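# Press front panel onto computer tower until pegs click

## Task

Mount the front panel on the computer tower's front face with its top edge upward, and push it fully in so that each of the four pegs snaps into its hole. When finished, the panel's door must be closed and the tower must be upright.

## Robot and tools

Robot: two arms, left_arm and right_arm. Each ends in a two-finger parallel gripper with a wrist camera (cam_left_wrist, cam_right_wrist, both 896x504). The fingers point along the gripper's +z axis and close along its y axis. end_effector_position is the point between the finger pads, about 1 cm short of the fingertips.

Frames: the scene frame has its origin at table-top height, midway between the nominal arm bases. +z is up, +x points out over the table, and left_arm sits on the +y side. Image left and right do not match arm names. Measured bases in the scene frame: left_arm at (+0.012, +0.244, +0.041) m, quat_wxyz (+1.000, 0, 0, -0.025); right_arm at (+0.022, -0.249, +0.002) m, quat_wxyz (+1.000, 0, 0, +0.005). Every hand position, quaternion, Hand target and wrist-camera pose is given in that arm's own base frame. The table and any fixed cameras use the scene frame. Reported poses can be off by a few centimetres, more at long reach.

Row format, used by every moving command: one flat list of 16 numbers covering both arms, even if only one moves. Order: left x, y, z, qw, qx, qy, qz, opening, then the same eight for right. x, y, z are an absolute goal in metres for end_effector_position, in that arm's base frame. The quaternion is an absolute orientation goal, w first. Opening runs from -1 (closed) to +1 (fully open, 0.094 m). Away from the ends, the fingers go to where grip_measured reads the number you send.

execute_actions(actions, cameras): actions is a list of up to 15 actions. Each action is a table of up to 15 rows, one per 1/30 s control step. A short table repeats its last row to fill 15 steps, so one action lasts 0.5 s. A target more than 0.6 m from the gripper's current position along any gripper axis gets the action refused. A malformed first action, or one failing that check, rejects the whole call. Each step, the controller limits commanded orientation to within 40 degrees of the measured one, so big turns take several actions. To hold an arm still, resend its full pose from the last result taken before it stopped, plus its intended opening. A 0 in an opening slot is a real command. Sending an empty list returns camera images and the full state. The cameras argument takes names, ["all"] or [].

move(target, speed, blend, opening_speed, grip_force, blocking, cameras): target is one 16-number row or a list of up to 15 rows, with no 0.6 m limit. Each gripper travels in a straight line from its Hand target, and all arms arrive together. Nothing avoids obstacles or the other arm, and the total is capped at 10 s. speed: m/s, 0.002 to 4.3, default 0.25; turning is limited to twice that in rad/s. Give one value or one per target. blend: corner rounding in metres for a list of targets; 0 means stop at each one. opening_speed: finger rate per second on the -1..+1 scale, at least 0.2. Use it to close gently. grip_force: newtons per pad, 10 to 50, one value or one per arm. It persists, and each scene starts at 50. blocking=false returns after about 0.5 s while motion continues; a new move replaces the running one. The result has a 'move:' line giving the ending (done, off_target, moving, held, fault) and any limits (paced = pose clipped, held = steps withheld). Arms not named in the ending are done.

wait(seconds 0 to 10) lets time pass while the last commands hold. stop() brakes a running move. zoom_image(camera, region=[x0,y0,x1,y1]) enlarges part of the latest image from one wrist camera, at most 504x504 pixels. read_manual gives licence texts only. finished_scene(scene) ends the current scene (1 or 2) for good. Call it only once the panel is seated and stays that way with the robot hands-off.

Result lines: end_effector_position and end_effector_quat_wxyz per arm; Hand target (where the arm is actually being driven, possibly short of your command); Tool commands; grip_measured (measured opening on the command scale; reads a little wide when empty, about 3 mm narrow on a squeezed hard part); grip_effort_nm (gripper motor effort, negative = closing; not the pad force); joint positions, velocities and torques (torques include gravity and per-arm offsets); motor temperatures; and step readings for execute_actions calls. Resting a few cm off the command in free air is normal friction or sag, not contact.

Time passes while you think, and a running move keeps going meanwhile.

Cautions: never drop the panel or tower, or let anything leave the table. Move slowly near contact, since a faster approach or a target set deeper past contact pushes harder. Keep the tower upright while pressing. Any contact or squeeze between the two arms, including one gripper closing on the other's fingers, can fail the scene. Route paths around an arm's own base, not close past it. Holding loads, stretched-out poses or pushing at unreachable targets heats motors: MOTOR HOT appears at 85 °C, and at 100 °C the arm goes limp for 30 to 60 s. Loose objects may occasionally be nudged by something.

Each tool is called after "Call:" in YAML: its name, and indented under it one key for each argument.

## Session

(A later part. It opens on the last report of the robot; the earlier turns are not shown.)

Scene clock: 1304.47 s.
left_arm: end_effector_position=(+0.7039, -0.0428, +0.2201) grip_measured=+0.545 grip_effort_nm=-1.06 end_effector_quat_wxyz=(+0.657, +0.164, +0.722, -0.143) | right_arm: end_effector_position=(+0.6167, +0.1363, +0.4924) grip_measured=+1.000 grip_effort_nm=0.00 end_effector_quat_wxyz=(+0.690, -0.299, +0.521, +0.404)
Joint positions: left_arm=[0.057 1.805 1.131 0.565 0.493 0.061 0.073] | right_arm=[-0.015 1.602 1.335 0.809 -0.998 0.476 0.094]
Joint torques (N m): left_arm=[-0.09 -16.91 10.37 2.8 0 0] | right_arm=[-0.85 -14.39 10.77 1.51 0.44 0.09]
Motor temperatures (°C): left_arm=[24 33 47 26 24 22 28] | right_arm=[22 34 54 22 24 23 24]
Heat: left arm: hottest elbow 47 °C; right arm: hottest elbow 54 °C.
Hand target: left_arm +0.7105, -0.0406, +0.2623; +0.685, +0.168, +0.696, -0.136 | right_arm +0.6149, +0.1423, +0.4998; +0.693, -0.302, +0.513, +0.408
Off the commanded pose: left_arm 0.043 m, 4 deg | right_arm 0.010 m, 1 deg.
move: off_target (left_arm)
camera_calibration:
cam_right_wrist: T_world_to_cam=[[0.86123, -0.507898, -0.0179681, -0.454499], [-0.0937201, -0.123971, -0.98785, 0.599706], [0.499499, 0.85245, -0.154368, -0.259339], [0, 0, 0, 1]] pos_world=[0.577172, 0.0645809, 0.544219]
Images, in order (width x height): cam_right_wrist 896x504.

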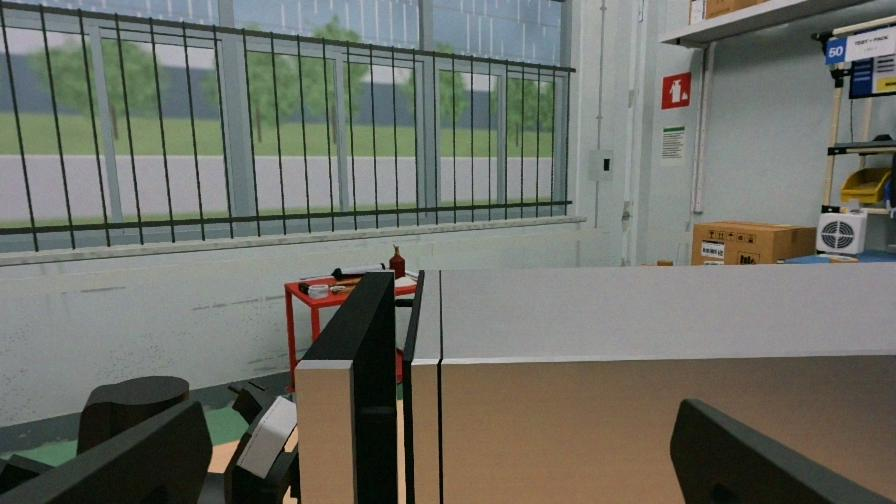

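Call:
move:
  target:
    - [0.7125,-0.0405,0.260,0.6845,0.1715,0.6956,-0.1320,0.20,0.615,0.1425,0.5,0.6925,-0.302,0.512,0.4076,1]
    - [0.7245,-0.0455,0.257,0.6835,0.1705,0.6966,-0.1330,0.20,0.615,0.1425,0.5,0.6925,-0.302,0.512,0.4076,1]
  speed: 0.04
  cameras: ["cam_right_wrist"]

Call:
zoom_image:
  camera: "cam_right_wrist"
  region: [270, 225, 480, 405]

Scene clock: 1312.27 s.
left_arm: end_effector_position=(+0.7047, -0.0412, +0.2200) grip_measured=+0.545 grip_effort_nm=-1.06 end_effector_quat_wxyz=(+0.658, +0.165, +0.722, -0.136) | right_arm: end_effector_position=(+0.6167, +0.1363, +0.4924) grip_measured=+1.000 grip_effort_nm=0.00 end_effector_quat_wxyz=(+0.690, -0.299, +0.521, +0.404)
Joint positions: left_arm=[0.057 1.805 1.131 0.565 0.483 0.071 0.073] | right_arm=[-0.015 1.602 1.335 0.809 -0.998 0.476 0.094]
Joint torques (N m): left_arm=[-0.56 -14.97 12.56 2.55 0 -0.06] | right_arm=[-0.44 -14.33 10.74 1.48 0.46 0.09]
Heat: left arm: hottest elbow 47 °C; right arm: hottest elbow 54 °C.
Hand target: left_arm +0.7210, -0.0454, +0.2572; +0.684, +0.170, +0.697, -0.133 | right_arm +0.6149, +0.1423, +0.4998; +0.693, -0.302, +0.513, +0.408
Off the commanded pose: left_arm 0.042 m, 4 deg | right_arm 0.010 m, 1 deg.
move: off_target (left_arm)
camera_calibration:
cam_right_wrist: T_world_to_cam=[[0.86123, -0.507898, -0.0179681, -0.454499], [-0.0937201, -0.123971, -0.98785, 0.599706], [0.499499, 0.85245, -0.154368, -0.259339], [0, 0, 0, 1]] pos_world=[0.577172, 0.0645809, 0.544219]
Images, in order (width x height): cam_right_wrist 896x504.

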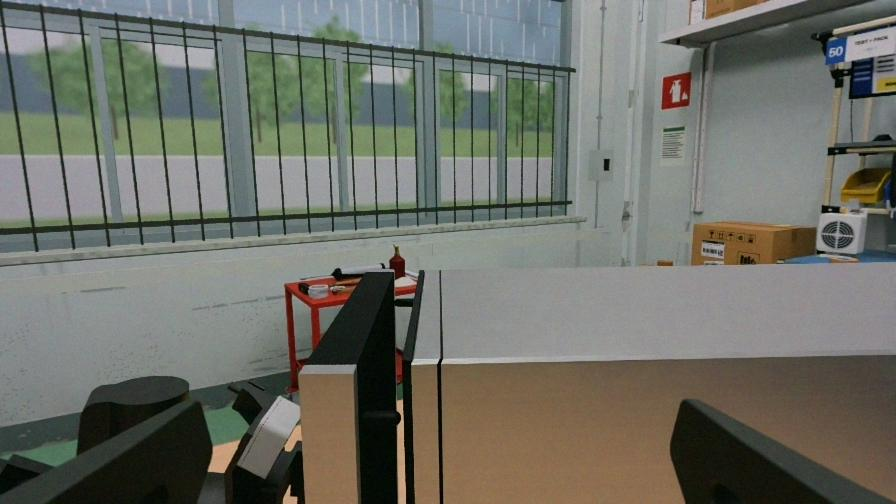

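Scaled by 2.400 from the camera's 896x504 image, which has a finer 1280x720 frame.

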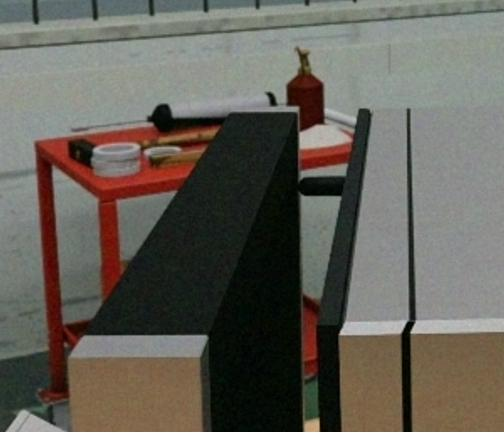

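Call:
move:
  target: [0.7285,-0.0475,0.260,0.6805,0.1655,0.6985,-0.1435,0.20,0.615,0.1425,0.5,0.6925,-0.302,0.512,0.4076,1]
  speed: 0.04
  cameras: ["cam_right_wrist"]

Call:
zoom_image:
  camera: "cam_right_wrist"
  region: [270, 225, 480, 405]

Scene clock: 1320.40 s.
left_arm: end_effector_position=(+0.7091, -0.0421, +0.2271) grip_measured=+0.545 grip_effort_nm=-1.06 end_effector_quat_wxyz=(+0.661, +0.167, +0.719, -0.137) | right_arm: end_effector_position=(+0.6167, +0.1363, +0.4924) grip_measured=+1.000 grip_effort_nm=0.00 end_effector_quat_wxyz=(+0.690, -0.299, +0.521, +0.404)
Joint positions: left_arm=[0.056 1.805 1.15 0.554 0.487 0.071 0.073] | right_arm=[-0.015 1.602 1.335 0.809 -0.998 0.476 0.094]
Joint torques (N m): left_arm=[-0.56 -14.04 12.68 2.24 0.11 -0.26] | right_arm=[-0.5 -14.68 10.71 1.37 0.41 0.07]
Heat: left arm: hottest elbow 46 °C; right arm: hottest elbow 54 °C.
Hand target: left_arm +0.7253, -0.0473, +0.2604; +0.681, +0.166, +0.699, -0.144 | right_arm +0.6149, +0.1423, +0.4998; +0.693, -0.302, +0.513, +0.408
Off the commanded pose: left_arm 0.039 m, 3 deg | right_arm 0.010 m, 1 deg.
move: off_target (left_arm)
camera_calibration:
cam_right_wrist: T_world_to_cam=[[0.86123, -0.507898, -0.0179681, -0.454499], [-0.0937201, -0.123971, -0.98785, 0.599706], [0.499499, 0.85245, -0.154368, -0.259339], [0, 0, 0, 1]] pos_world=[0.577172, 0.0645809, 0.544219]
Images, in order (width x height): cam_right_wrist 896x504.

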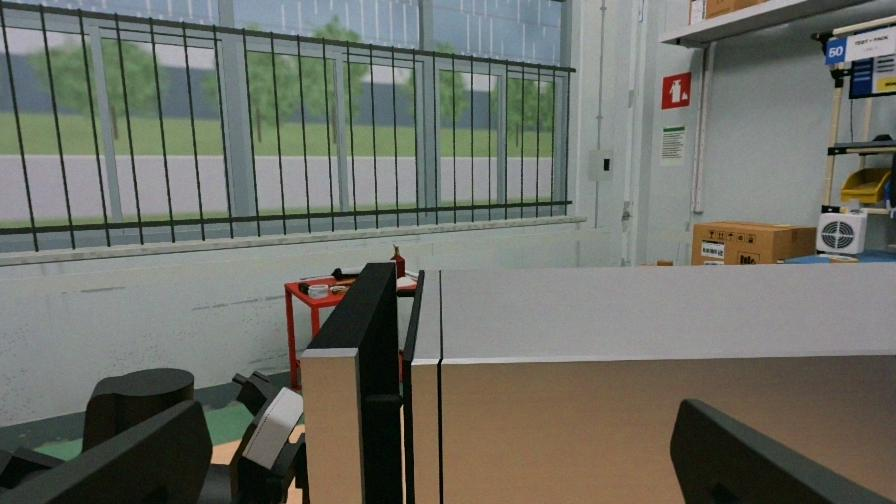

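Scaled by 2.400 from the camera's 896x504 image, which has a finer 1280x720 frame.

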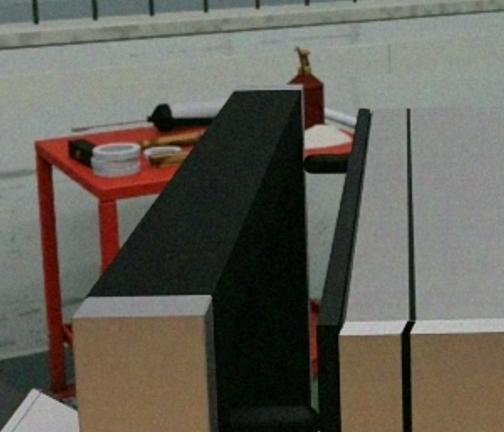

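Call:
move:
  target: [0.7265,-0.0470,0.2475,0.6780,0.1595,0.7015,-0.1490,0.20,0.615,0.1425,0.5,0.6925,-0.302,0.512,0.4076,1]
  speed: 0.04
  cameras: ["cam_right_wrist"]

Call:
zoom_image:
  camera: "cam_right_wrist"
  region: [270, 225, 480, 405]

Scene clock: 1327.03 s.
left_arm: end_effector_position=(+0.7100, -0.0427, +0.2183) grip_measured=+0.544 grip_effort_nm=-1.06 end_effector_quat_wxyz=(+0.655, +0.164, +0.723, -0.143) | right_arm: end_effector_position=(+0.6167, +0.1363, +0.4924) grip_measured=+1.000 grip_effort_nm=0.00 end_effector_quat_wxyz=(+0.690, -0.299, +0.521, +0.404)
Joint positions: left_arm=[0.056 1.818 1.15 0.554 0.491 0.062 0.073] | right_arm=[-0.015 1.602 1.335 0.809 -0.998 0.476 0.094]
Joint torques (N m): left_arm=[-0.26 -14.74 11.55 3.12 0 -0.29] | right_arm=[-0.79 -14.45 10.63 1.48 0.45 0.05]
Heat: left arm: hottest elbow 47 °C; right arm: hottest elbow 54 °C.
Hand target: left_arm +0.7241, -0.0468, +0.2476; +0.678, +0.160, +0.702, -0.149 | right_arm +0.6149, +0.1423, +0.4998; +0.693, -0.302, +0.513, +0.408
Off the commanded pose: left_arm 0.034 m, 4 deg | right_arm 0.010 m, 1 deg.
move: off_target (left_arm)
camera_calibration:
cam_right_wrist: T_world_to_cam=[[0.86123, -0.507898, -0.0179681, -0.454499], [-0.0937201, -0.123971, -0.98785, 0.599706], [0.499499, 0.85245, -0.154368, -0.259339], [0, 0, 0, 1]] pos_world=[0.577172, 0.0645809, 0.544219]
Images, in order (width x height): cam_right_wrist 896x504.

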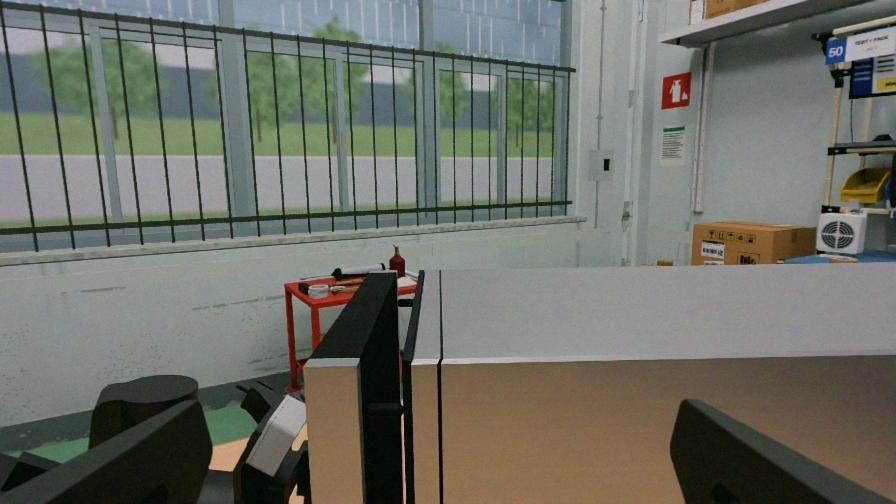

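Scaled by 2.400 from the camera's 896x504 image, which has a finer 1280x720 frame.

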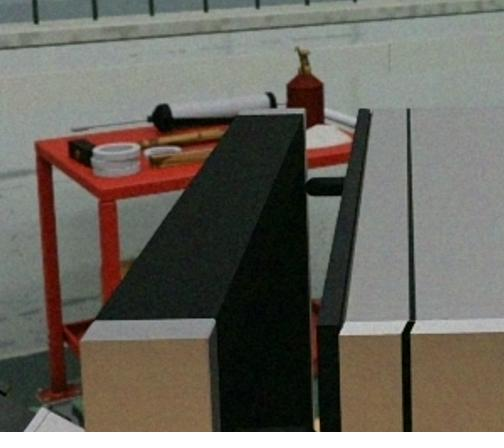

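Call:
move:
  target: [0.7265,-0.0470,0.2475,0.6806,0.1717,0.6987,-0.1371,0.20,0.615,0.1425,0.5,0.6925,-0.302,0.512,0.4076,1]
  speed: 0.04
  cameras: ["cam_right_wrist"]

Call:
zoom_image:
  camera: "cam_right_wrist"
  region: [270, 225, 480, 405]

Scene clock: 1341.57 s.
left_arm: end_effector_position=(+0.7100, -0.0427, +0.2183) grip_measured=+0.544 grip_effort_nm=-1.06 end_effector_quat_wxyz=(+0.655, +0.164, +0.723, -0.142) | right_arm: end_effector_position=(+0.6167, +0.1363, +0.4924) grip_measured=+1.000 grip_effort_nm=0.00 end_effector_quat_wxyz=(+0.690, -0.299, +0.521, +0.404)
Joint positions: left_arm=[0.056 1.818 1.15 0.554 0.491 0.063 0.073] | right_arm=[-0.015 1.602 1.335 0.809 -0.998 0.476 0.094]
Joint torques (N m): left_arm=[-0.62 -14.74 11.54 3.1 -0.09 0.03] | right_arm=[-0.5 -14.74 10.59 1.44 0.43 0.07]
Heat: left arm: hottest elbow 48 °C; right arm: hottest elbow 54 °C.
Hand target: left_arm +0.7241, -0.0468, +0.2476; +0.681, +0.172, +0.699, -0.137 | right_arm +0.6149, +0.1423, +0.4998; +0.693, -0.302, +0.513, +0.408
Off the commanded pose: left_arm 0.034 m, 4 deg | right_arm 0.010 m, 1 deg.
move: off_target (left_arm)
camera_calibration:
cam_right_wrist: T_world_to_cam=[[0.86123, -0.507898, -0.0179681, -0.454499], [-0.0937201, -0.123971, -0.98785, 0.599706], [0.499499, 0.85245, -0.154368, -0.259339], [0, 0, 0, 1]] pos_world=[0.577172, 0.0645809, 0.544219]
Images, in order (width x height): cam_right_wrist 896x504.

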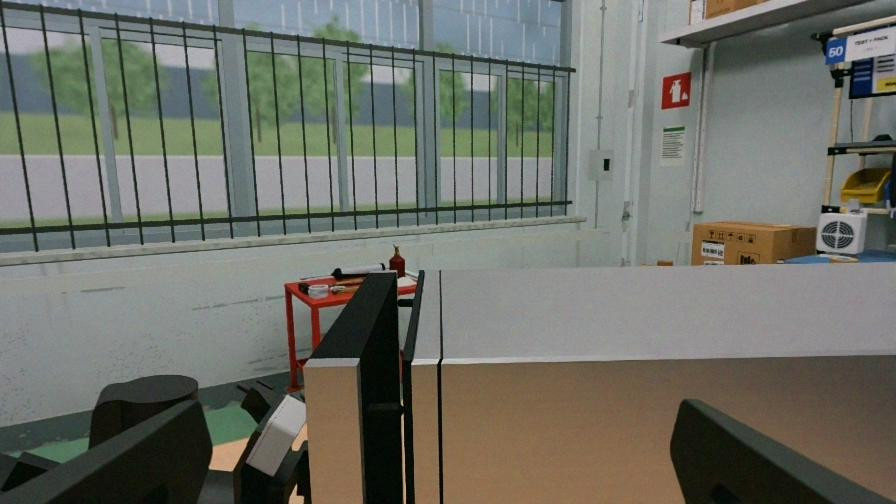

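Scaled by 2.400 from the camera's 896x504 image, which has a finer 1280x720 frame.

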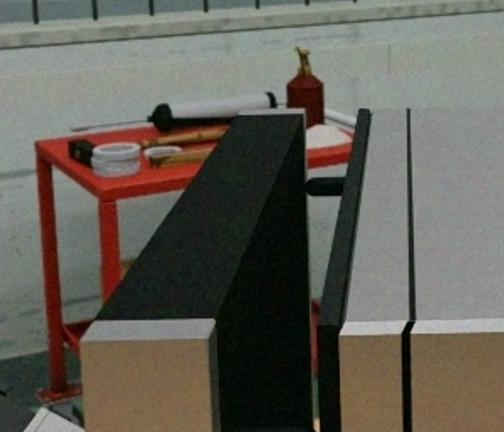

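Call:
move:
  target:
    - [0.7265,-0.0470,0.2480,0.6813,0.1752,0.6979,-0.1336,0.20,0.615,0.1425,0.5,0.6925,-0.302,0.512,0.4076,1]
    - [0.7315,-0.0495,0.250,0.6808,0.1747,0.6984,-0.1341,0.20,0.615,0.1425,0.5,0.6925,-0.302,0.512,0.4076,1]
  speed: 0.04
  cameras: ["cam_right_wrist"]

Call:
zoom_image:
  camera: "cam_right_wrist"
  region: [270, 225, 480, 405]

Scene clock: 1349.70 s.
left_arm: end_effector_position=(+0.7101, -0.0424, +0.2182) grip_measured=+0.544 grip_effort_nm=-1.06 end_effector_quat_wxyz=(+0.656, +0.166, +0.723, -0.140) | right_arm: end_effector_position=(+0.6167, +0.1363, +0.4924) grip_measured=+1.000 grip_effort_nm=0.00 end_effector_quat_wxyz=(+0.690, -0.299, +0.521, +0.404)
Joint positions: left_arm=[0.056 1.818 1.15 0.554 0.489 0.068 0.073] | right_arm=[-0.015 1.602 1.335 0.809 -0.998 0.476 0.094]
Joint torques (N m): left_arm=[-0.62 -14.39 12.6 2.71 -0.24 0.04] | right_arm=[-0.56 -14.45 10.71 1.63 0.44 0.12]
Heat: left arm: hottest elbow 48 °C; right arm: hottest elbow 54 °C.
Hand target: left_arm +0.7280, -0.0493, +0.2504; +0.681, +0.174, +0.698, -0.134 | right_arm +0.6149, +0.1423, +0.4998; +0.693, -0.302, +0.513, +0.408
Off the commanded pose: left_arm 0.039 m, 4 deg | right_arm 0.010 m, 1 deg.
move: off_target (left_arm)
camera_calibration:
cam_right_wrist: T_world_to_cam=[[0.86123, -0.507898, -0.0179681, -0.454499], [-0.0937201, -0.123971, -0.98785, 0.599706], [0.499499, 0.85245, -0.154368, -0.259339], [0, 0, 0, 1]] pos_world=[0.577172, 0.0645809, 0.544219]
Images, in order (width x height): cam_right_wrist 896x504.

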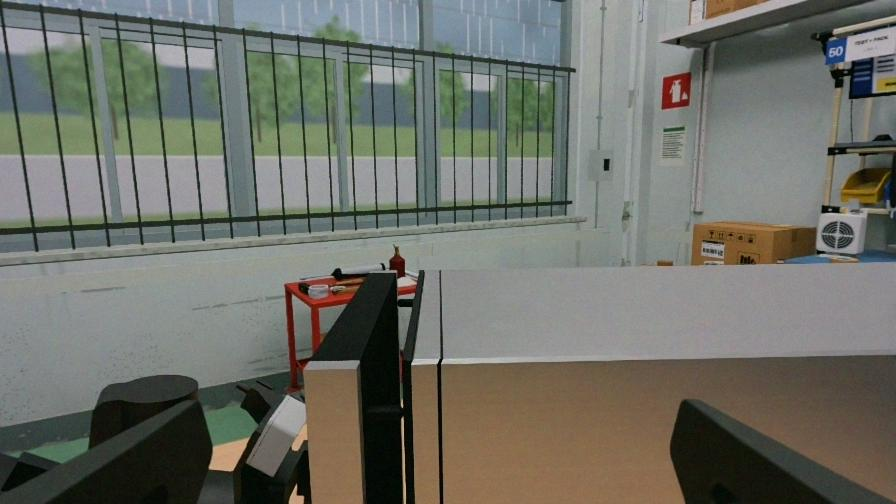

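Scaled by 2.400 from the camera's 896x504 image, which has a finer 1280x720 frame.

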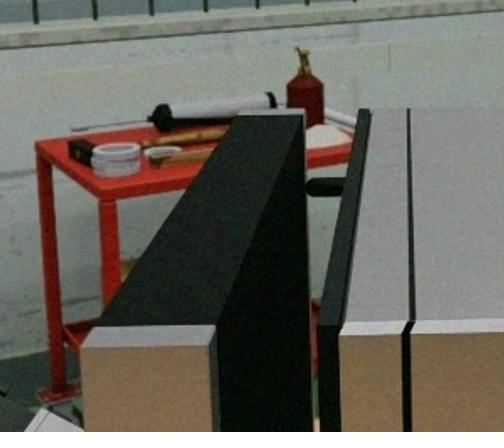

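Call:
move:
  target: [0.7395,-0.0535,0.2505,0.6795,0.1747,0.6993,-0.1361,0.20,0.615,0.1425,0.5,0.6925,-0.302,0.512,0.4076,1]
  speed: 0.03
  cameras: ["cam_right_wrist"]

Call:
zoom_image:
  camera: "cam_right_wrist"
  region: [270, 225, 480, 405]

Scene clock: 1355.77 s.
left_arm: end_effector_position=(+0.7106, -0.0427, +0.2180) grip_measured=+0.544 grip_effort_nm=-1.06 end_effector_quat_wxyz=(+0.656, +0.166, +0.723, -0.140) | right_arm: end_effector_position=(+0.6167, +0.1363, +0.4924) grip_measured=+1.000 grip_effort_nm=0.00 end_effector_quat_wxyz=(+0.690, -0.299, +0.521, +0.404)
Joint positions: left_arm=[0.056 1.82 1.152 0.554 0.489 0.069 0.073] | right_arm=[-0.015 1.602 1.335 0.809 -0.998 0.476 0.094]
Joint torques (N m): left_arm=[-1.49 -13.27 14.08 2.28 -0.44 0] | right_arm=[-0.15 -14.56 10.62 1.47 0.46 0.08]
Heat: left arm: hottest elbow 49 °C; right arm: hottest elbow 54 °C.
Hand target: left_arm +0.7344, -0.0535, +0.2507; +0.680, +0.174, +0.699, -0.136 | right_arm +0.6149, +0.1423, +0.4998; +0.693, -0.302, +0.513, +0.408
Off the commanded pose: left_arm 0.045 m, 4 deg | right_arm 0.010 m, 1 deg.
move: off_target (left_arm)
camera_calibration:
cam_right_wrist: T_world_to_cam=[[0.86123, -0.507898, -0.0179681, -0.454499], [-0.0937201, -0.123971, -0.98785, 0.599706], [0.499499, 0.85245, -0.154368, -0.259339], [0, 0, 0, 1]] pos_world=[0.577172, 0.0645809, 0.544219]
Images, in order (width x height): cam_right_wrist 896x504.

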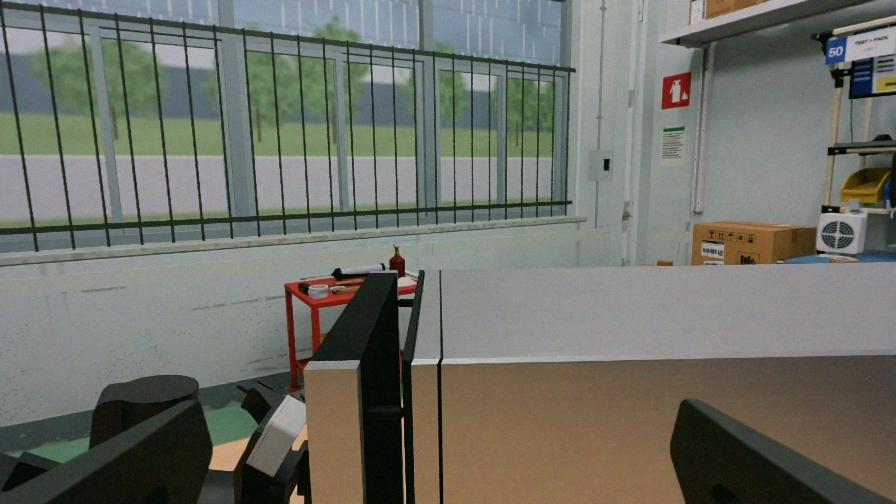

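Scaled by 2.400 from the camera's 896x504 image, which has a finer 1280x720 frame.

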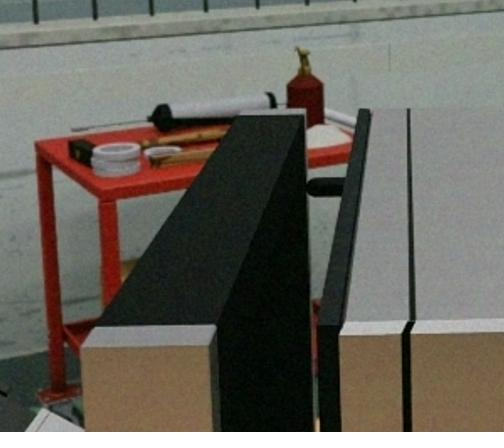

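Call:
move:
  target:
    - [0.7345,-0.0508,0.2505,0.6795,0.1747,0.6993,-0.1361,0.20,0.53,0.06,0.59,0.604,-0.295,0.695,0.257,1]
    - [0.7345,-0.0508,0.2505,0.6795,0.1747,0.6993,-0.1361,0.20,0.46,0.03,0.62,0.604,-0.295,0.695,0.257,1]
  blend: 0.02
  cameras: ["cam_right_wrist"]

Call:
zoom_image:
  camera: "cam_right_wrist"
  region: [330, 150, 690, 400]

Scene clock: 1371.57 s.
left_arm: end_effector_position=(+0.7105, -0.0429, +0.2180) grip_measured=+0.544 grip_effort_nm=-1.06 end_effector_quat_wxyz=(+0.656, +0.166, +0.723, -0.141) | right_arm: end_effector_position=(+0.4613, +0.0345, +0.5946) grip_measured=+1.000 grip_effort_nm=0.00 end_effector_quat_wxyz=(+0.588, -0.284, +0.706, +0.273)
Joint positions: left_arm=[0.056 1.82 1.152 0.554 0.49 0.069 0.073] | right_arm=[-0.257 1.154 1.535 -0.707 -1.051 -0.233 0.094]
Joint torques (N m): left_arm=[-0.91 -14.04 13.18 2.4 -0.23 0.03] | right_arm=[-1.9 -7.06 14.93 0.94 -0.33 -0.17]
Heat: left arm: hottest elbow 51 °C; right arm: hottest elbow 54 °C.
Hand target: left_arm +0.7305, -0.0508, +0.2506; +0.680, +0.175, +0.699, -0.136 | right_arm +0.4588, +0.0304, +0.6192; +0.604, -0.295, +0.695, +0.257
Off the commanded pose: left_arm 0.041 m, 4 deg | right_arm 0.026 m, 3 deg.
move: off_target (left_arm, right_arm)
camera_calibration:
cam_right_wrist: T_world_to_cam=[[0.710235, -0.701763, -0.0556286, -0.27178], [-0.42897, -0.368781, -0.824612, 0.739413], [0.558168, 0.609532, -0.562956, 0.145153], [0, 0, 0, 1]] pos_world=[0.429193, -0.00651846, 0.676325]
Images, in order (width x height): cam_right_wrist 896x504.

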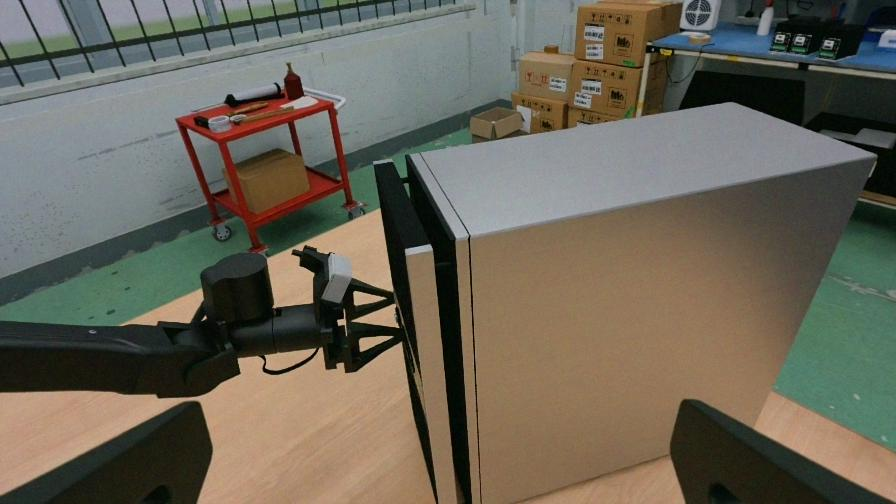

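Scaled by 1.400 from the camera's 896x504 image, which has a finer 1280x720 frame.

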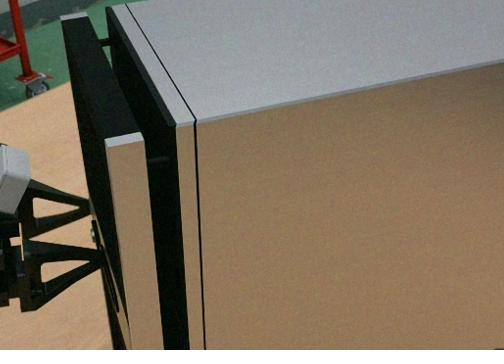

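Call:
zoom_image:
  camera: "cam_right_wrist"
  region: [370, 140, 490, 290]

Scaled by 3.360 from the camera's 896x504 image, which has a finer 1280x720 frame.

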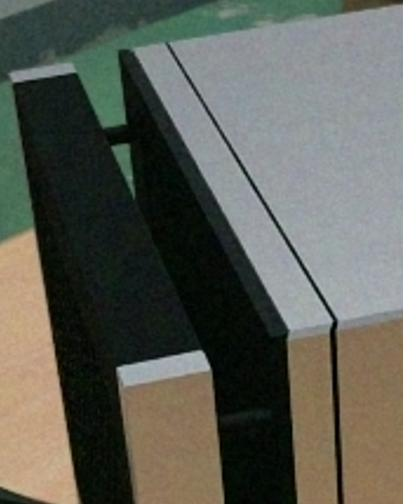

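Call:
zoom_image:
  camera: "cam_right_wrist"
  region: [365, 145, 425, 190]

Call:
zoom_image:
  camera: "cam_right_wrist"
  region: [400, 225, 480, 285]

Scaled by 8.400 from the camera's 896x504 image, which has a finer 1280x720 frame.

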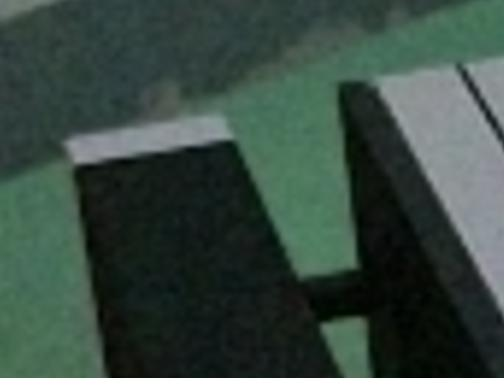

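Scaled by 6.300 from the camera's 896x504 image, which has a finer 1280x720 frame.

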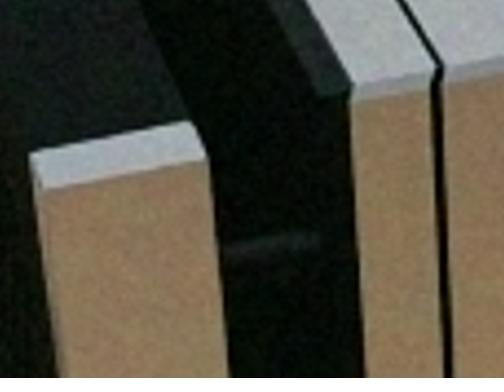

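Call:
move:
  target: [0.7060,-0.0290,0.2450,0.6795,0.1747,0.6993,-0.1361,0.20,0.46,0.03,0.62,0.604,-0.295,0.695,0.257,1]
  speed: 0.04
  cameras: ["cam_right_wrist"]

Call:
zoom_image:
  camera: "cam_right_wrist"
  region: [370, 140, 490, 290]

Scene clock: 1436.33 s.
left_arm: end_effector_position=(+0.7036, -0.0334, +0.2100) grip_measured=+0.543 grip_effort_nm=-1.06 end_effector_quat_wxyz=(+0.653, +0.171, +0.724, -0.144) | right_arm: end_effector_position=(+0.4613, +0.0345, +0.5946) grip_measured=+1.000 grip_effort_nm=-0.01 end_effector_quat_wxyz=(+0.588, -0.284, +0.706, +0.273)
Joint positions: left_arm=[0.077 1.82 1.13 0.567 0.522 0.077 0.072] | right_arm=[-0.257 1.154 1.535 -0.707 -1.051 -0.234 0.094]
Joint torques (N m): left_arm=[0.73 -17.03 8.68 3.37 0.18 -0.03] | right_arm=[-2.14 -7.77 15.05 0.95 -0.32 -0.18]
Motor temperatures (°C): left_arm=[24 31 54 26 24 22 28] | right_arm=[22 32 57 22 24 23 24]
Heat: left arm: hottest elbow 54 °C; right arm: hottest elbow 57 °C.
Hand target: left_arm +0.7052, -0.0290, +0.2446; +0.679, +0.175, +0.700, -0.136 | right_arm +0.4587, +0.0304, +0.6192; +0.604, -0.295, +0.695, +0.257
Off the commanded pose: left_arm 0.035 m, 4 deg | right_arm 0.026 m, 3 deg.
move: off_target (left_arm, right_arm)
camera_calibration:
cam_right_wrist: T_world_to_cam=[[0.710379, -0.701677, -0.0548822, -0.272274], [-0.428455, -0.369267, -0.824663, 0.73926], [0.558381, 0.609337, -0.562956, 0.144999], [0, 0, 0, 1]] pos_world=[0.429193, -0.00641778, 0.676325]
Images, in order (width x height): cam_right_wrist 896x504.

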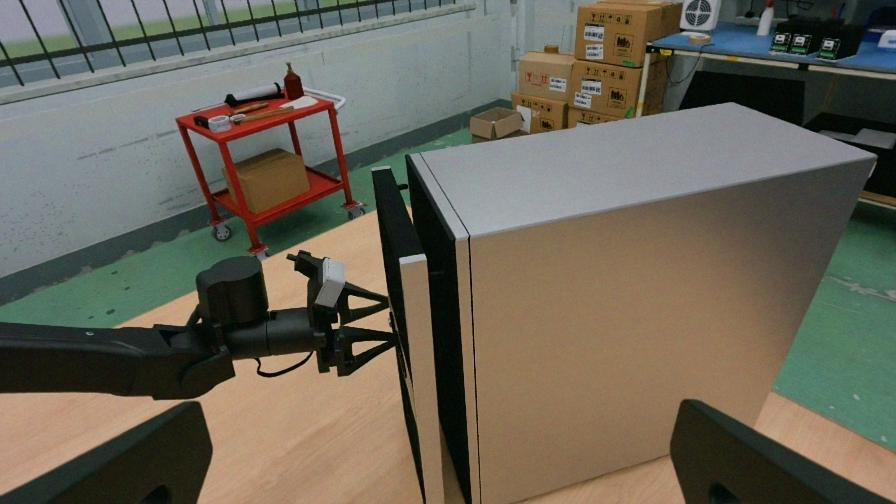

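Scaled by 3.360 from the camera's 896x504 image, which has a finer 1280x720 frame.

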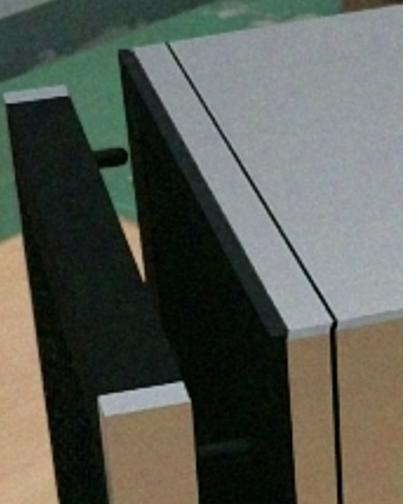

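Call:
move:
  target:
    - [0.7060,-0.0290,0.2450,0.6795,0.1747,0.6993,-0.1361,0.20,0.53,0.06,0.59,0.6925,-0.302,0.512,0.4076,1]
    - [0.7060,-0.0290,0.2450,0.6795,0.1747,0.6993,-0.1361,0.20,0.615,0.1425,0.5,0.6925,-0.302,0.512,0.4076,1]
  blend: 0.02
  cameras: ["cam_right_wrist", "cam_left_wrist"]

Call:
zoom_image:
  camera: "cam_right_wrist"
  region: [270, 245, 450, 425]

Scene clock: 1461.67 s.
left_arm: end_effector_position=(+0.7036, -0.0334, +0.2100) grip_measured=+0.543 grip_effort_nm=-1.06 end_effector_quat_wxyz=(+0.653, +0.171, +0.724, -0.144) | right_arm: end_effector_position=(+0.6182, +0.1391, +0.4726) grip_measured=+1.000 grip_effort_nm=0.00 end_effector_quat_wxyz=(+0.676, -0.287, +0.535, +0.418)
Joint positions: left_arm=[0.077 1.82 1.13 0.567 0.522 0.077 0.072] | right_arm=[-0.011 1.611 1.305 0.812 -0.998 0.496 0.094]
Joint torques (N m): left_arm=[0.79 -16.97 8.64 3.3 0.18 -0.02] | right_arm=[-0.26 -15.56 13.08 1.5 0.45 -0.13]
Motor temperatures (°C): left_arm=[24 31 49 26 24 22 28] | right_arm=[22 32 58 22 24 23 24]
Heat: left arm: hottest elbow 49 °C; right arm: hottest elbow 58 °C.
Hand target: left_arm +0.7052, -0.0290, +0.2446; +0.679, +0.175, +0.700, -0.136 | right_arm +0.6138, +0.1423, +0.4996; +0.693, -0.302, +0.512, +0.408
Off the commanded pose: left_arm 0.035 m, 4 deg | right_arm 0.028 m, 4 deg.
move: off_target (left_arm, right_arm)
camera_calibration:
cam_left_wrist: T_world_to_cam=[[-0.434324, -0.900348, -0.0271367, 0.282294], [-0.455749, 0.245638, -0.855544, 0.547274], [0.776953, -0.359216, -0.517019, -0.360588], [0, 0, 0, 1]] pos_world=[0.652187, -0.00979781, 0.289447]
cam_right_wrist: T_world_to_cam=[[0.864062, -0.498741, -0.0682169, -0.433968], [-0.143989, -0.115023, -0.982872, 0.608079], [0.482352, 0.859085, -0.1712, -0.247772], [0, 0, 0, 1]] pos_world=[0.582045, 0.0663623, 0.525641]

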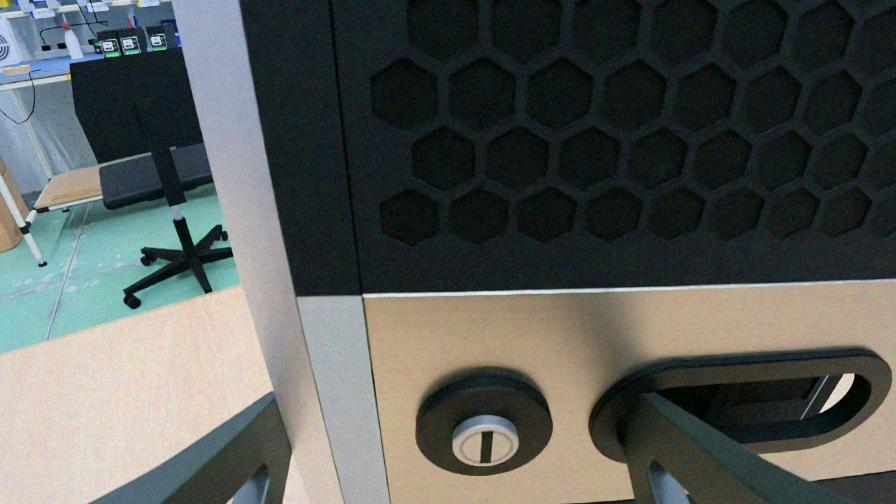

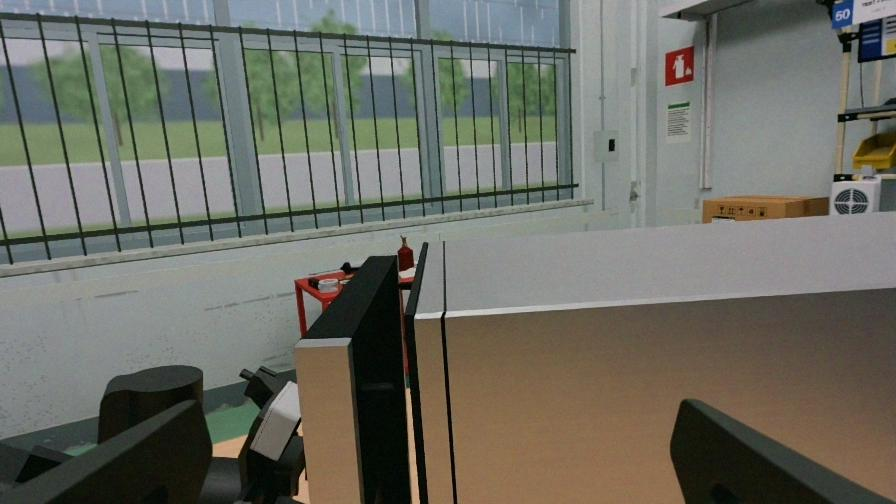

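Scaled by 2.800 from the camera's 896x504 image, which has a finer 1280x720 frame.

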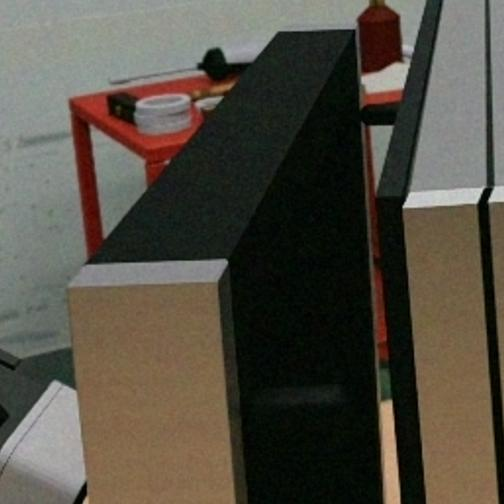

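Call:
move:
  target:
    - [0.7060,-0.0290,0.2450,0.6795,0.1747,0.6993,-0.1361,0.20,0.53,0.08,0.62,0.6925,-0.302,0.512,0.4076,1]
    - [0.7060,-0.0290,0.2450,0.6795,0.1747,0.6993,-0.1361,0.20,0.545,0.17,0.59,0.4484,-0.4286,0.7370,0.2685,1]
  cameras: ["cam_right_wrist"]

Scene clock: 1554.77 s.
left_arm: end_effector_position=(+0.7036, -0.0334, +0.2100) grip_measured=+0.543 grip_effort_nm=-1.06 end_effector_quat_wxyz=(+0.653, +0.171, +0.724, -0.144) | right_arm: end_effector_position=(+0.5466, +0.1645, +0.5700) grip_measured=+1.000 grip_effort_nm=-0.01 end_effector_quat_wxyz=(+0.433, -0.414, +0.751, +0.278)
Joint positions: left_arm=[0.077 1.82 1.13 0.567 0.522 0.077 0.072] | right_arm=[0.063 1.583 2.121 -1.326 -0.845 -0.578 0.094]
Joint torques (N m): left_arm=[0.85 -17.08 8.73 3.34 0.18 -0.04] | right_arm=[-0.5 -13.57 14.11 0.7 -0.26 -0.22]
Motor temperatures (°C): left_arm=[24 32 44 26 24 22 28] | right_arm=[22 34 58 22 24 23 24]
Heat: left arm: hottest elbow 44 °C; right arm: hottest elbow 58 °C.
Hand target: left_arm +0.7052, -0.0290, +0.2446; +0.679, +0.175, +0.700, -0.136 | right_arm +0.5441, +0.1698, +0.5893; +0.449, -0.428, +0.737, +0.269
Off the commanded pose: left_arm 0.035 m, 4 deg | right_arm 0.021 m, 3 deg.
move: off_target (left_arm, right_arm)
camera_calibration:
cam_right_wrist: T_world_to_cam=[[0.853885, -0.517556, -0.0549152, -0.351741], [-0.443375, -0.668095, -0.597551, 0.73145], [0.272578, 0.534588, -0.799948, 0.307911], [0, 0, 0, 1]] pos_world=[0.540723, 0.142027, 0.664076]
Images, in order (width x height): cam_right_wrist 896x504.

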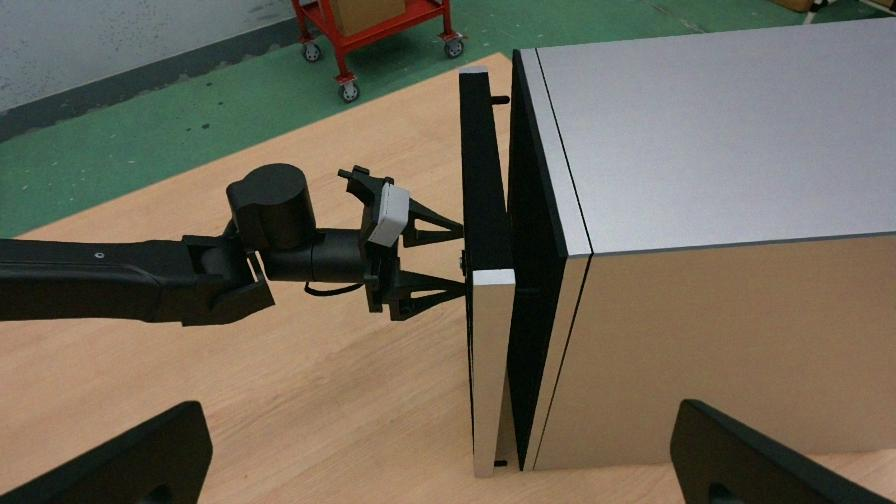

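Call:
execute_actions:
  actions: []
  cameras: ["cam_right_wrist"]

Call:
zoom_image:
  camera: "cam_right_wrist"
  region: [460, 210, 660, 310]

Call:
zoom_image:
  camera: "cam_right_wrist"
  region: [440, 10, 640, 110]

Scene clock: 1593.83 s.
left_arm: end_effector_position=(+0.7036, -0.0334, +0.2100) grip_measured=+0.543 grip_effort_nm=-1.06 end_effector_quat_wxyz=(+0.653, +0.171, +0.724, -0.144) | right_arm: end_effector_position=(+0.5466, +0.1645, +0.5700) grip_measured=+1.000 grip_effort_nm=-0.01 end_effector_quat_wxyz=(+0.433, -0.415, +0.751, +0.278)
Joint positions: left_arm=[0.077 1.82 1.13 0.567 0.522 0.077 0.072] | right_arm=[0.063 1.583 2.121 -1.326 -0.845 -0.579 0.094]
Joint velocities: within noise
Joint torques (N m): left_arm=[0.62 -16.97 8.66 3.33 0.18 -0.01] | right_arm=[-0.5 -12.98 14.09 0.91 -0.29 -0.17]
Motor temperatures (°C): left_arm=[24 32 43 27 24 21 28] | right_arm=[22 33 58 22 24 23 24]
Heat: left arm: hottest elbow 43 °C; right arm: hottest elbow 58 °C.
Hand target: left_arm +0.7052, -0.0290, +0.2446; +0.679, +0.175, +0.700, -0.136 | right_arm +0.5441, +0.1698, +0.5893; +0.449, -0.428, +0.737, +0.269
Tool commands: left_gripper/opening=+0.2 right_gripper/opening=+1.0
Off the commanded pose: left_arm 0.035 m, 4 deg | right_arm 0.021 m, 3 deg.
camera_calibration:
cam_right_wrist: T_world_to_cam=[[0.853982, -0.517438, -0.0545215, -0.351985], [-0.443063, -0.668266, -0.597591, 0.731288], [0.272781, 0.534489, -0.799945, 0.307841], [0, 0, 0, 1]] pos_world=[0.540623, 0.142027, 0.664076]
Images, in order (width x height): cam_right_wrist 896x504.

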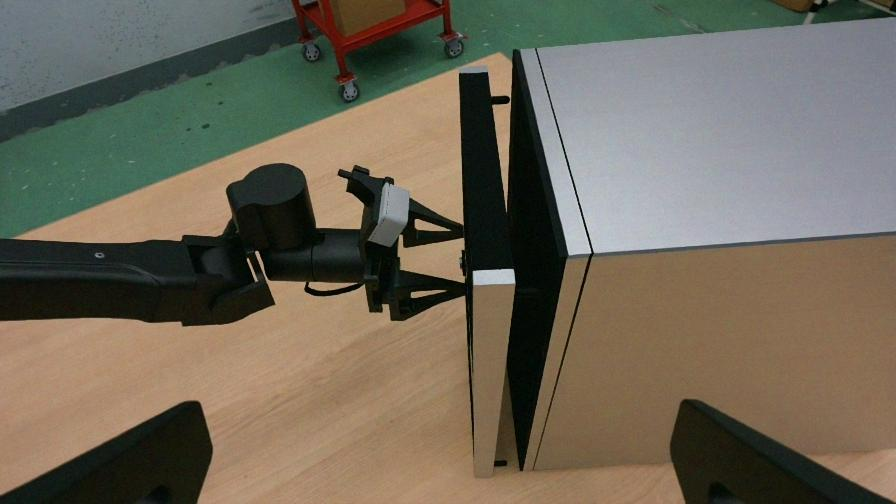

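Scaled by 2.520 from the camera's 896x504 image, which has a finer 1280x720 frame.

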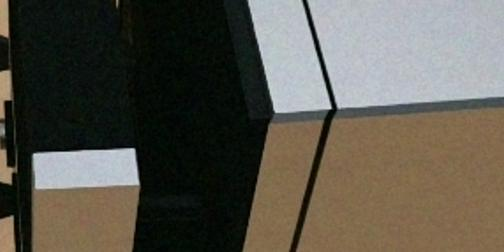

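Scaled by 2.520 from the camera's 896x504 image, which has a finer 1280x720 frame.

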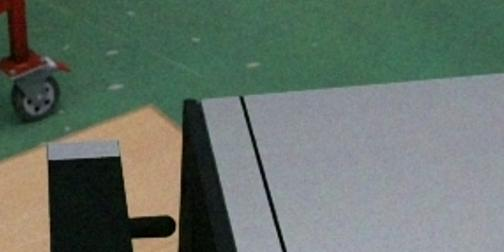

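Call:
move:
  target: [0.7090,-0.0220,0.2670,0.6795,0.1747,0.6993,-0.1361,0.20,0.545,0.17,0.59,0.4484,-0.4286,0.7370,0.2685,1]
  speed: 0.04
  cameras: ["cam_right_wrist"]

Call:
zoom_image:
  camera: "cam_right_wrist"
  region: [460, 210, 660, 310]

Call:
zoom_image:
  camera: "cam_right_wrist"
  region: [440, 10, 640, 110]

Scene clock: 1626.77 s.
left_arm: end_effector_position=(+0.7004, -0.0273, +0.2190) grip_measured=+0.543 grip_effort_nm=-1.06 end_effector_quat_wxyz=(+0.651, +0.170, +0.725, -0.145) | right_arm: end_effector_position=(+0.5466, +0.1645, +0.5700) grip_measured=+1.000 grip_effort_nm=0.00 end_effector_quat_wxyz=(+0.433, -0.415, +0.750, +0.278)
Joint positions: left_arm=[0.089 1.797 1.13 0.538 0.534 0.078 0.072] | right_arm=[0.063 1.583 2.121 -1.326 -0.845 -0.579 0.094]
Joint torques (N m): left_arm=[0.5 -17.67 10.77 2.3 0.18 -0.04] | right_arm=[-0.21 -12.86 13.93 0.69 -0.28 -0.21]
Motor temperatures (°C): left_arm=[24 32 43 27 24 21 28] | right_arm=[22 33 58 22 24 23 24]
Heat: left arm: hottest elbow 43 °C; right arm: hottest elbow 58 °C.
Hand target: left_arm +0.7067, -0.0223, +0.2667; +0.679, +0.175, +0.699, -0.136 | right_arm +0.5440, +0.1698, +0.5893; +0.449, -0.428, +0.737, +0.269
Off the commanded pose: left_arm 0.049 m, 5 deg | right_arm 0.021 m, 3 deg.
move: off_target (left_arm, right_arm)
camera_calibration:
cam_right_wrist: T_world_to_cam=[[0.854106, -0.517269, -0.0541923, -0.352294], [-0.442757, -0.668464, -0.597597, 0.731154], [0.272892, 0.534405, -0.799963, 0.307805], [0, 0, 0, 1]] pos_world=[0.540622, 0.142028, 0.664076]
Images, in order (width x height): cam_right_wrist 896x504.

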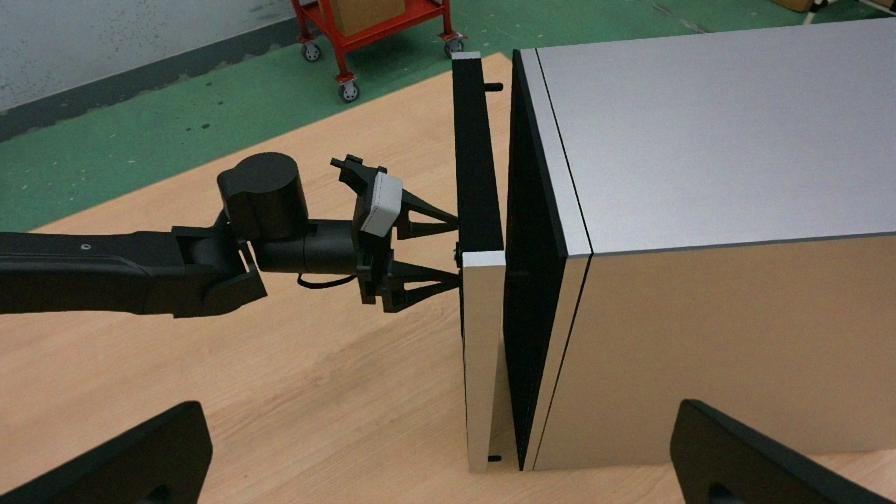

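Scaled by 2.520 from the camera's 896x504 image, which has a finer 1280x720 frame.

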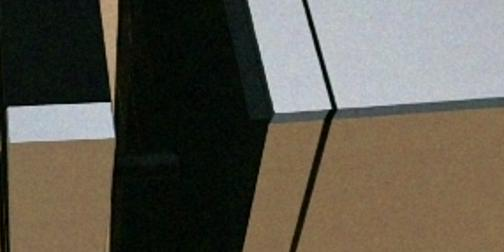

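Scaled by 2.520 from the camera's 896x504 image, which has a finer 1280x720 frame.

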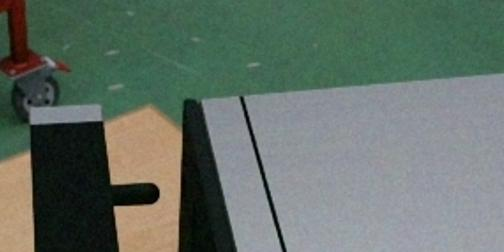

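Call:
move:
  target: [0.7330,-0.0335,0.2670,0.6798,0.1761,0.6990,-0.1347,0.20,0.545,0.17,0.59,0.4484,-0.4286,0.7370,0.2685,1]
  speed: 0.03
  cameras: ["cam_right_wrist"]

Call:
zoom_image:
  camera: "cam_right_wrist"
  region: [460, 210, 660, 310]

Call:
zoom_image:
  camera: "cam_right_wrist"
  region: [440, 10, 640, 110]

Scene clock: 1653.43 s.
left_arm: end_effector_position=(+0.7142, -0.0291, +0.2337) grip_measured=+0.542 grip_effort_nm=-1.06 end_effector_quat_wxyz=(+0.658, +0.170, +0.720, -0.138) | right_arm: end_effector_position=(+0.5466, +0.1645, +0.5700) grip_measured=+1.000 grip_effort_nm=0.00 end_effector_quat_wxyz=(+0.433, -0.415, +0.750, +0.278)
Joint positions: left_arm=[0.08 1.806 1.178 0.518 0.515 0.079 0.072] | right_arm=[0.063 1.583 2.121 -1.326 -0.845 -0.579 0.094]
Joint torques (N m): left_arm=[-0.44 -15.03 12.72 2.24 0 -0.01] | right_arm=[-0.56 -13.1 13.83 0.59 -0.3 -0.23]
Motor temperatures (°C): left_arm=[24 32 44 26 24 21 28] | right_arm=[22 33 58 22 24 23 24]
Heat: left arm: hottest elbow 44 °C; right arm: hottest elbow 58 °C.
Hand target: left_arm +0.7298, -0.0335, +0.2671; +0.680, +0.176, +0.699, -0.135 | right_arm +0.5440, +0.1698, +0.5893; +0.449, -0.428, +0.737, +0.269
Off the commanded pose: left_arm 0.038 m, 4 deg | right_arm 0.021 m, 3 deg.
move: off_target (left_arm, right_arm)
camera_calibration:
cam_right_wrist: T_world_to_cam=[[0.854106, -0.517269, -0.0541923, -0.352294], [-0.442757, -0.668464, -0.597597, 0.731154], [0.272892, 0.534405, -0.799963, 0.307805], [0, 0, 0, 1]] pos_world=[0.540622, 0.142028, 0.664076]
Images, in order (width x height): cam_right_wrist 896x504.

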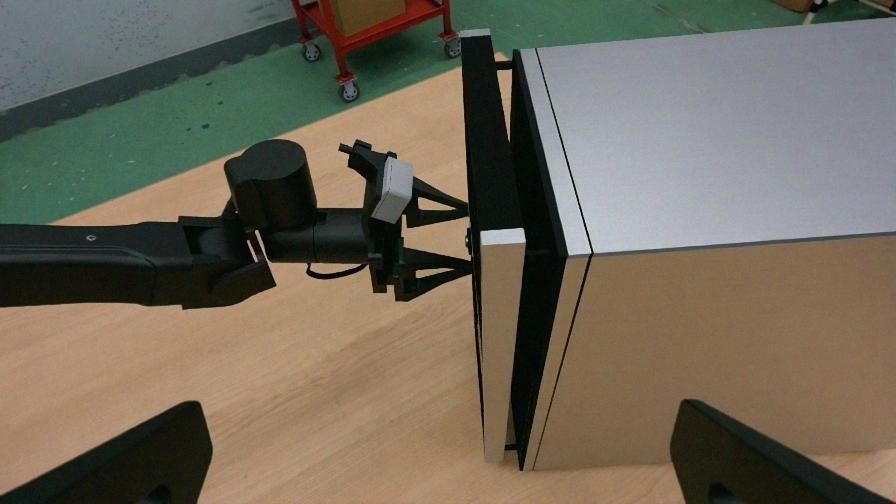

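Scaled by 2.520 from the camera's 896x504 image, which has a finer 1280x720 frame.

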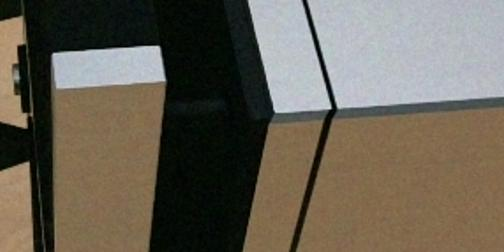

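Scaled by 2.520 from the camera's 896x504 image, which has a finer 1280x720 frame.

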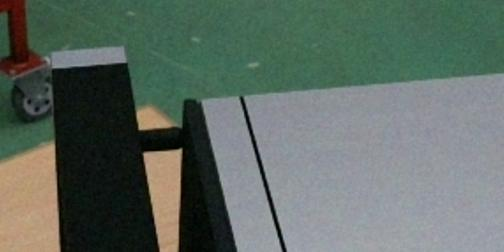

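Call:
move:
  target: [0.7280,-0.0350,0.2430,0.6798,0.1761,0.6990,-0.1347,0.20,0.545,0.17,0.59,0.4484,-0.4286,0.7370,0.2685,1]
  speed: 0.03

Scene clock: 1661.30 s.
left_arm: end_effector_position=(+0.7165, -0.0294, +0.2282) grip_measured=+0.542 grip_effort_nm=-1.06 end_effector_quat_wxyz=(+0.662, +0.171, +0.716, -0.137) | right_arm: end_effector_position=(+0.5466, +0.1645, +0.5700) grip_measured=+1.000 grip_effort_nm=-0.01 end_effector_quat_wxyz=(+0.433, -0.415, +0.750, +0.278)
Joint positions: left_arm=[0.08 1.824 1.178 0.547 0.517 0.08 0.072] | right_arm=[0.063 1.583 2.121 -1.326 -0.845 -0.579 0.094]
Joint torques (N m): left_arm=[-0.56 -13.98 10.3 3.36 -0.16 -0.01] | right_arm=[-0.79 -12.69 14 0.58 -0.27 -0.21]
Motor temperatures (°C): left_arm=[24 32 46 26 24 21 28] | right_arm=[22 33 58 22 24 23 24]
Heat: left arm: hottest elbow 46 °C; right arm: hottest elbow 58 °C.
Hand target: left_arm +0.7268, -0.0351, +0.2431; +0.680, +0.176, +0.699, -0.135 | right_arm +0.5440, +0.1698, +0.5893; +0.449, -0.428, +0.737, +0.269
Off the commanded pose: left_arm 0.020 m, 3 deg | right_arm 0.021 m, 3 deg.
move: off_target (left_arm, right_arm)

Call:
move:
  target: [0.7230,-0.0390,0.2400,0.6670,0.1715,0.7143,-0.1272,0.20,0.545,0.17,0.59,0.4484,-0.4286,0.7370,0.2685,1]
  speed: 0.03

Scene clock: 1670.27 s.
left_arm: end_effector_position=(+0.7163, -0.0283, +0.2216) grip_measured=+0.542 grip_effort_nm=-1.06 end_effector_quat_wxyz=(+0.656, +0.169, +0.724, -0.129) | right_arm: end_effector_position=(+0.5466, +0.1645, +0.5700) grip_measured=+1.000 grip_effort_nm=0.00 end_effector_quat_wxyz=(+0.433, -0.415, +0.750, +0.278)
Joint positions: left_arm=[0.077 1.824 1.174 0.53 0.499 0.093 0.072] | right_arm=[0.063 1.583 2.121 -1.326 -0.845 -0.579 0.094]
Joint torques (N m): left_arm=[-1.61 -15.68 9.69 2.22 -0.76 -0.04] | right_arm=[-0.38 -13.63 13.85 0.65 -0.26 -0.19]
Motor temperatures (°C): left_arm=[24 32 46 26 24 21 28] | right_arm=[22 33 58 22 24 23 24]
Heat: left arm: hottest elbow 46 °C; right arm: hottest elbow 58 °C.
Hand target: left_arm +0.7222, -0.0389, +0.2399; +0.667, +0.171, +0.714, -0.127 | right_arm +0.5440, +0.1698, +0.5893; +0.449, -0.428, +0.737, +0.269
Off the commanded pose: left_arm 0.022 m, 2 deg | right_arm 0.021 m, 3 deg.
move: off_target (left_arm, right_arm)


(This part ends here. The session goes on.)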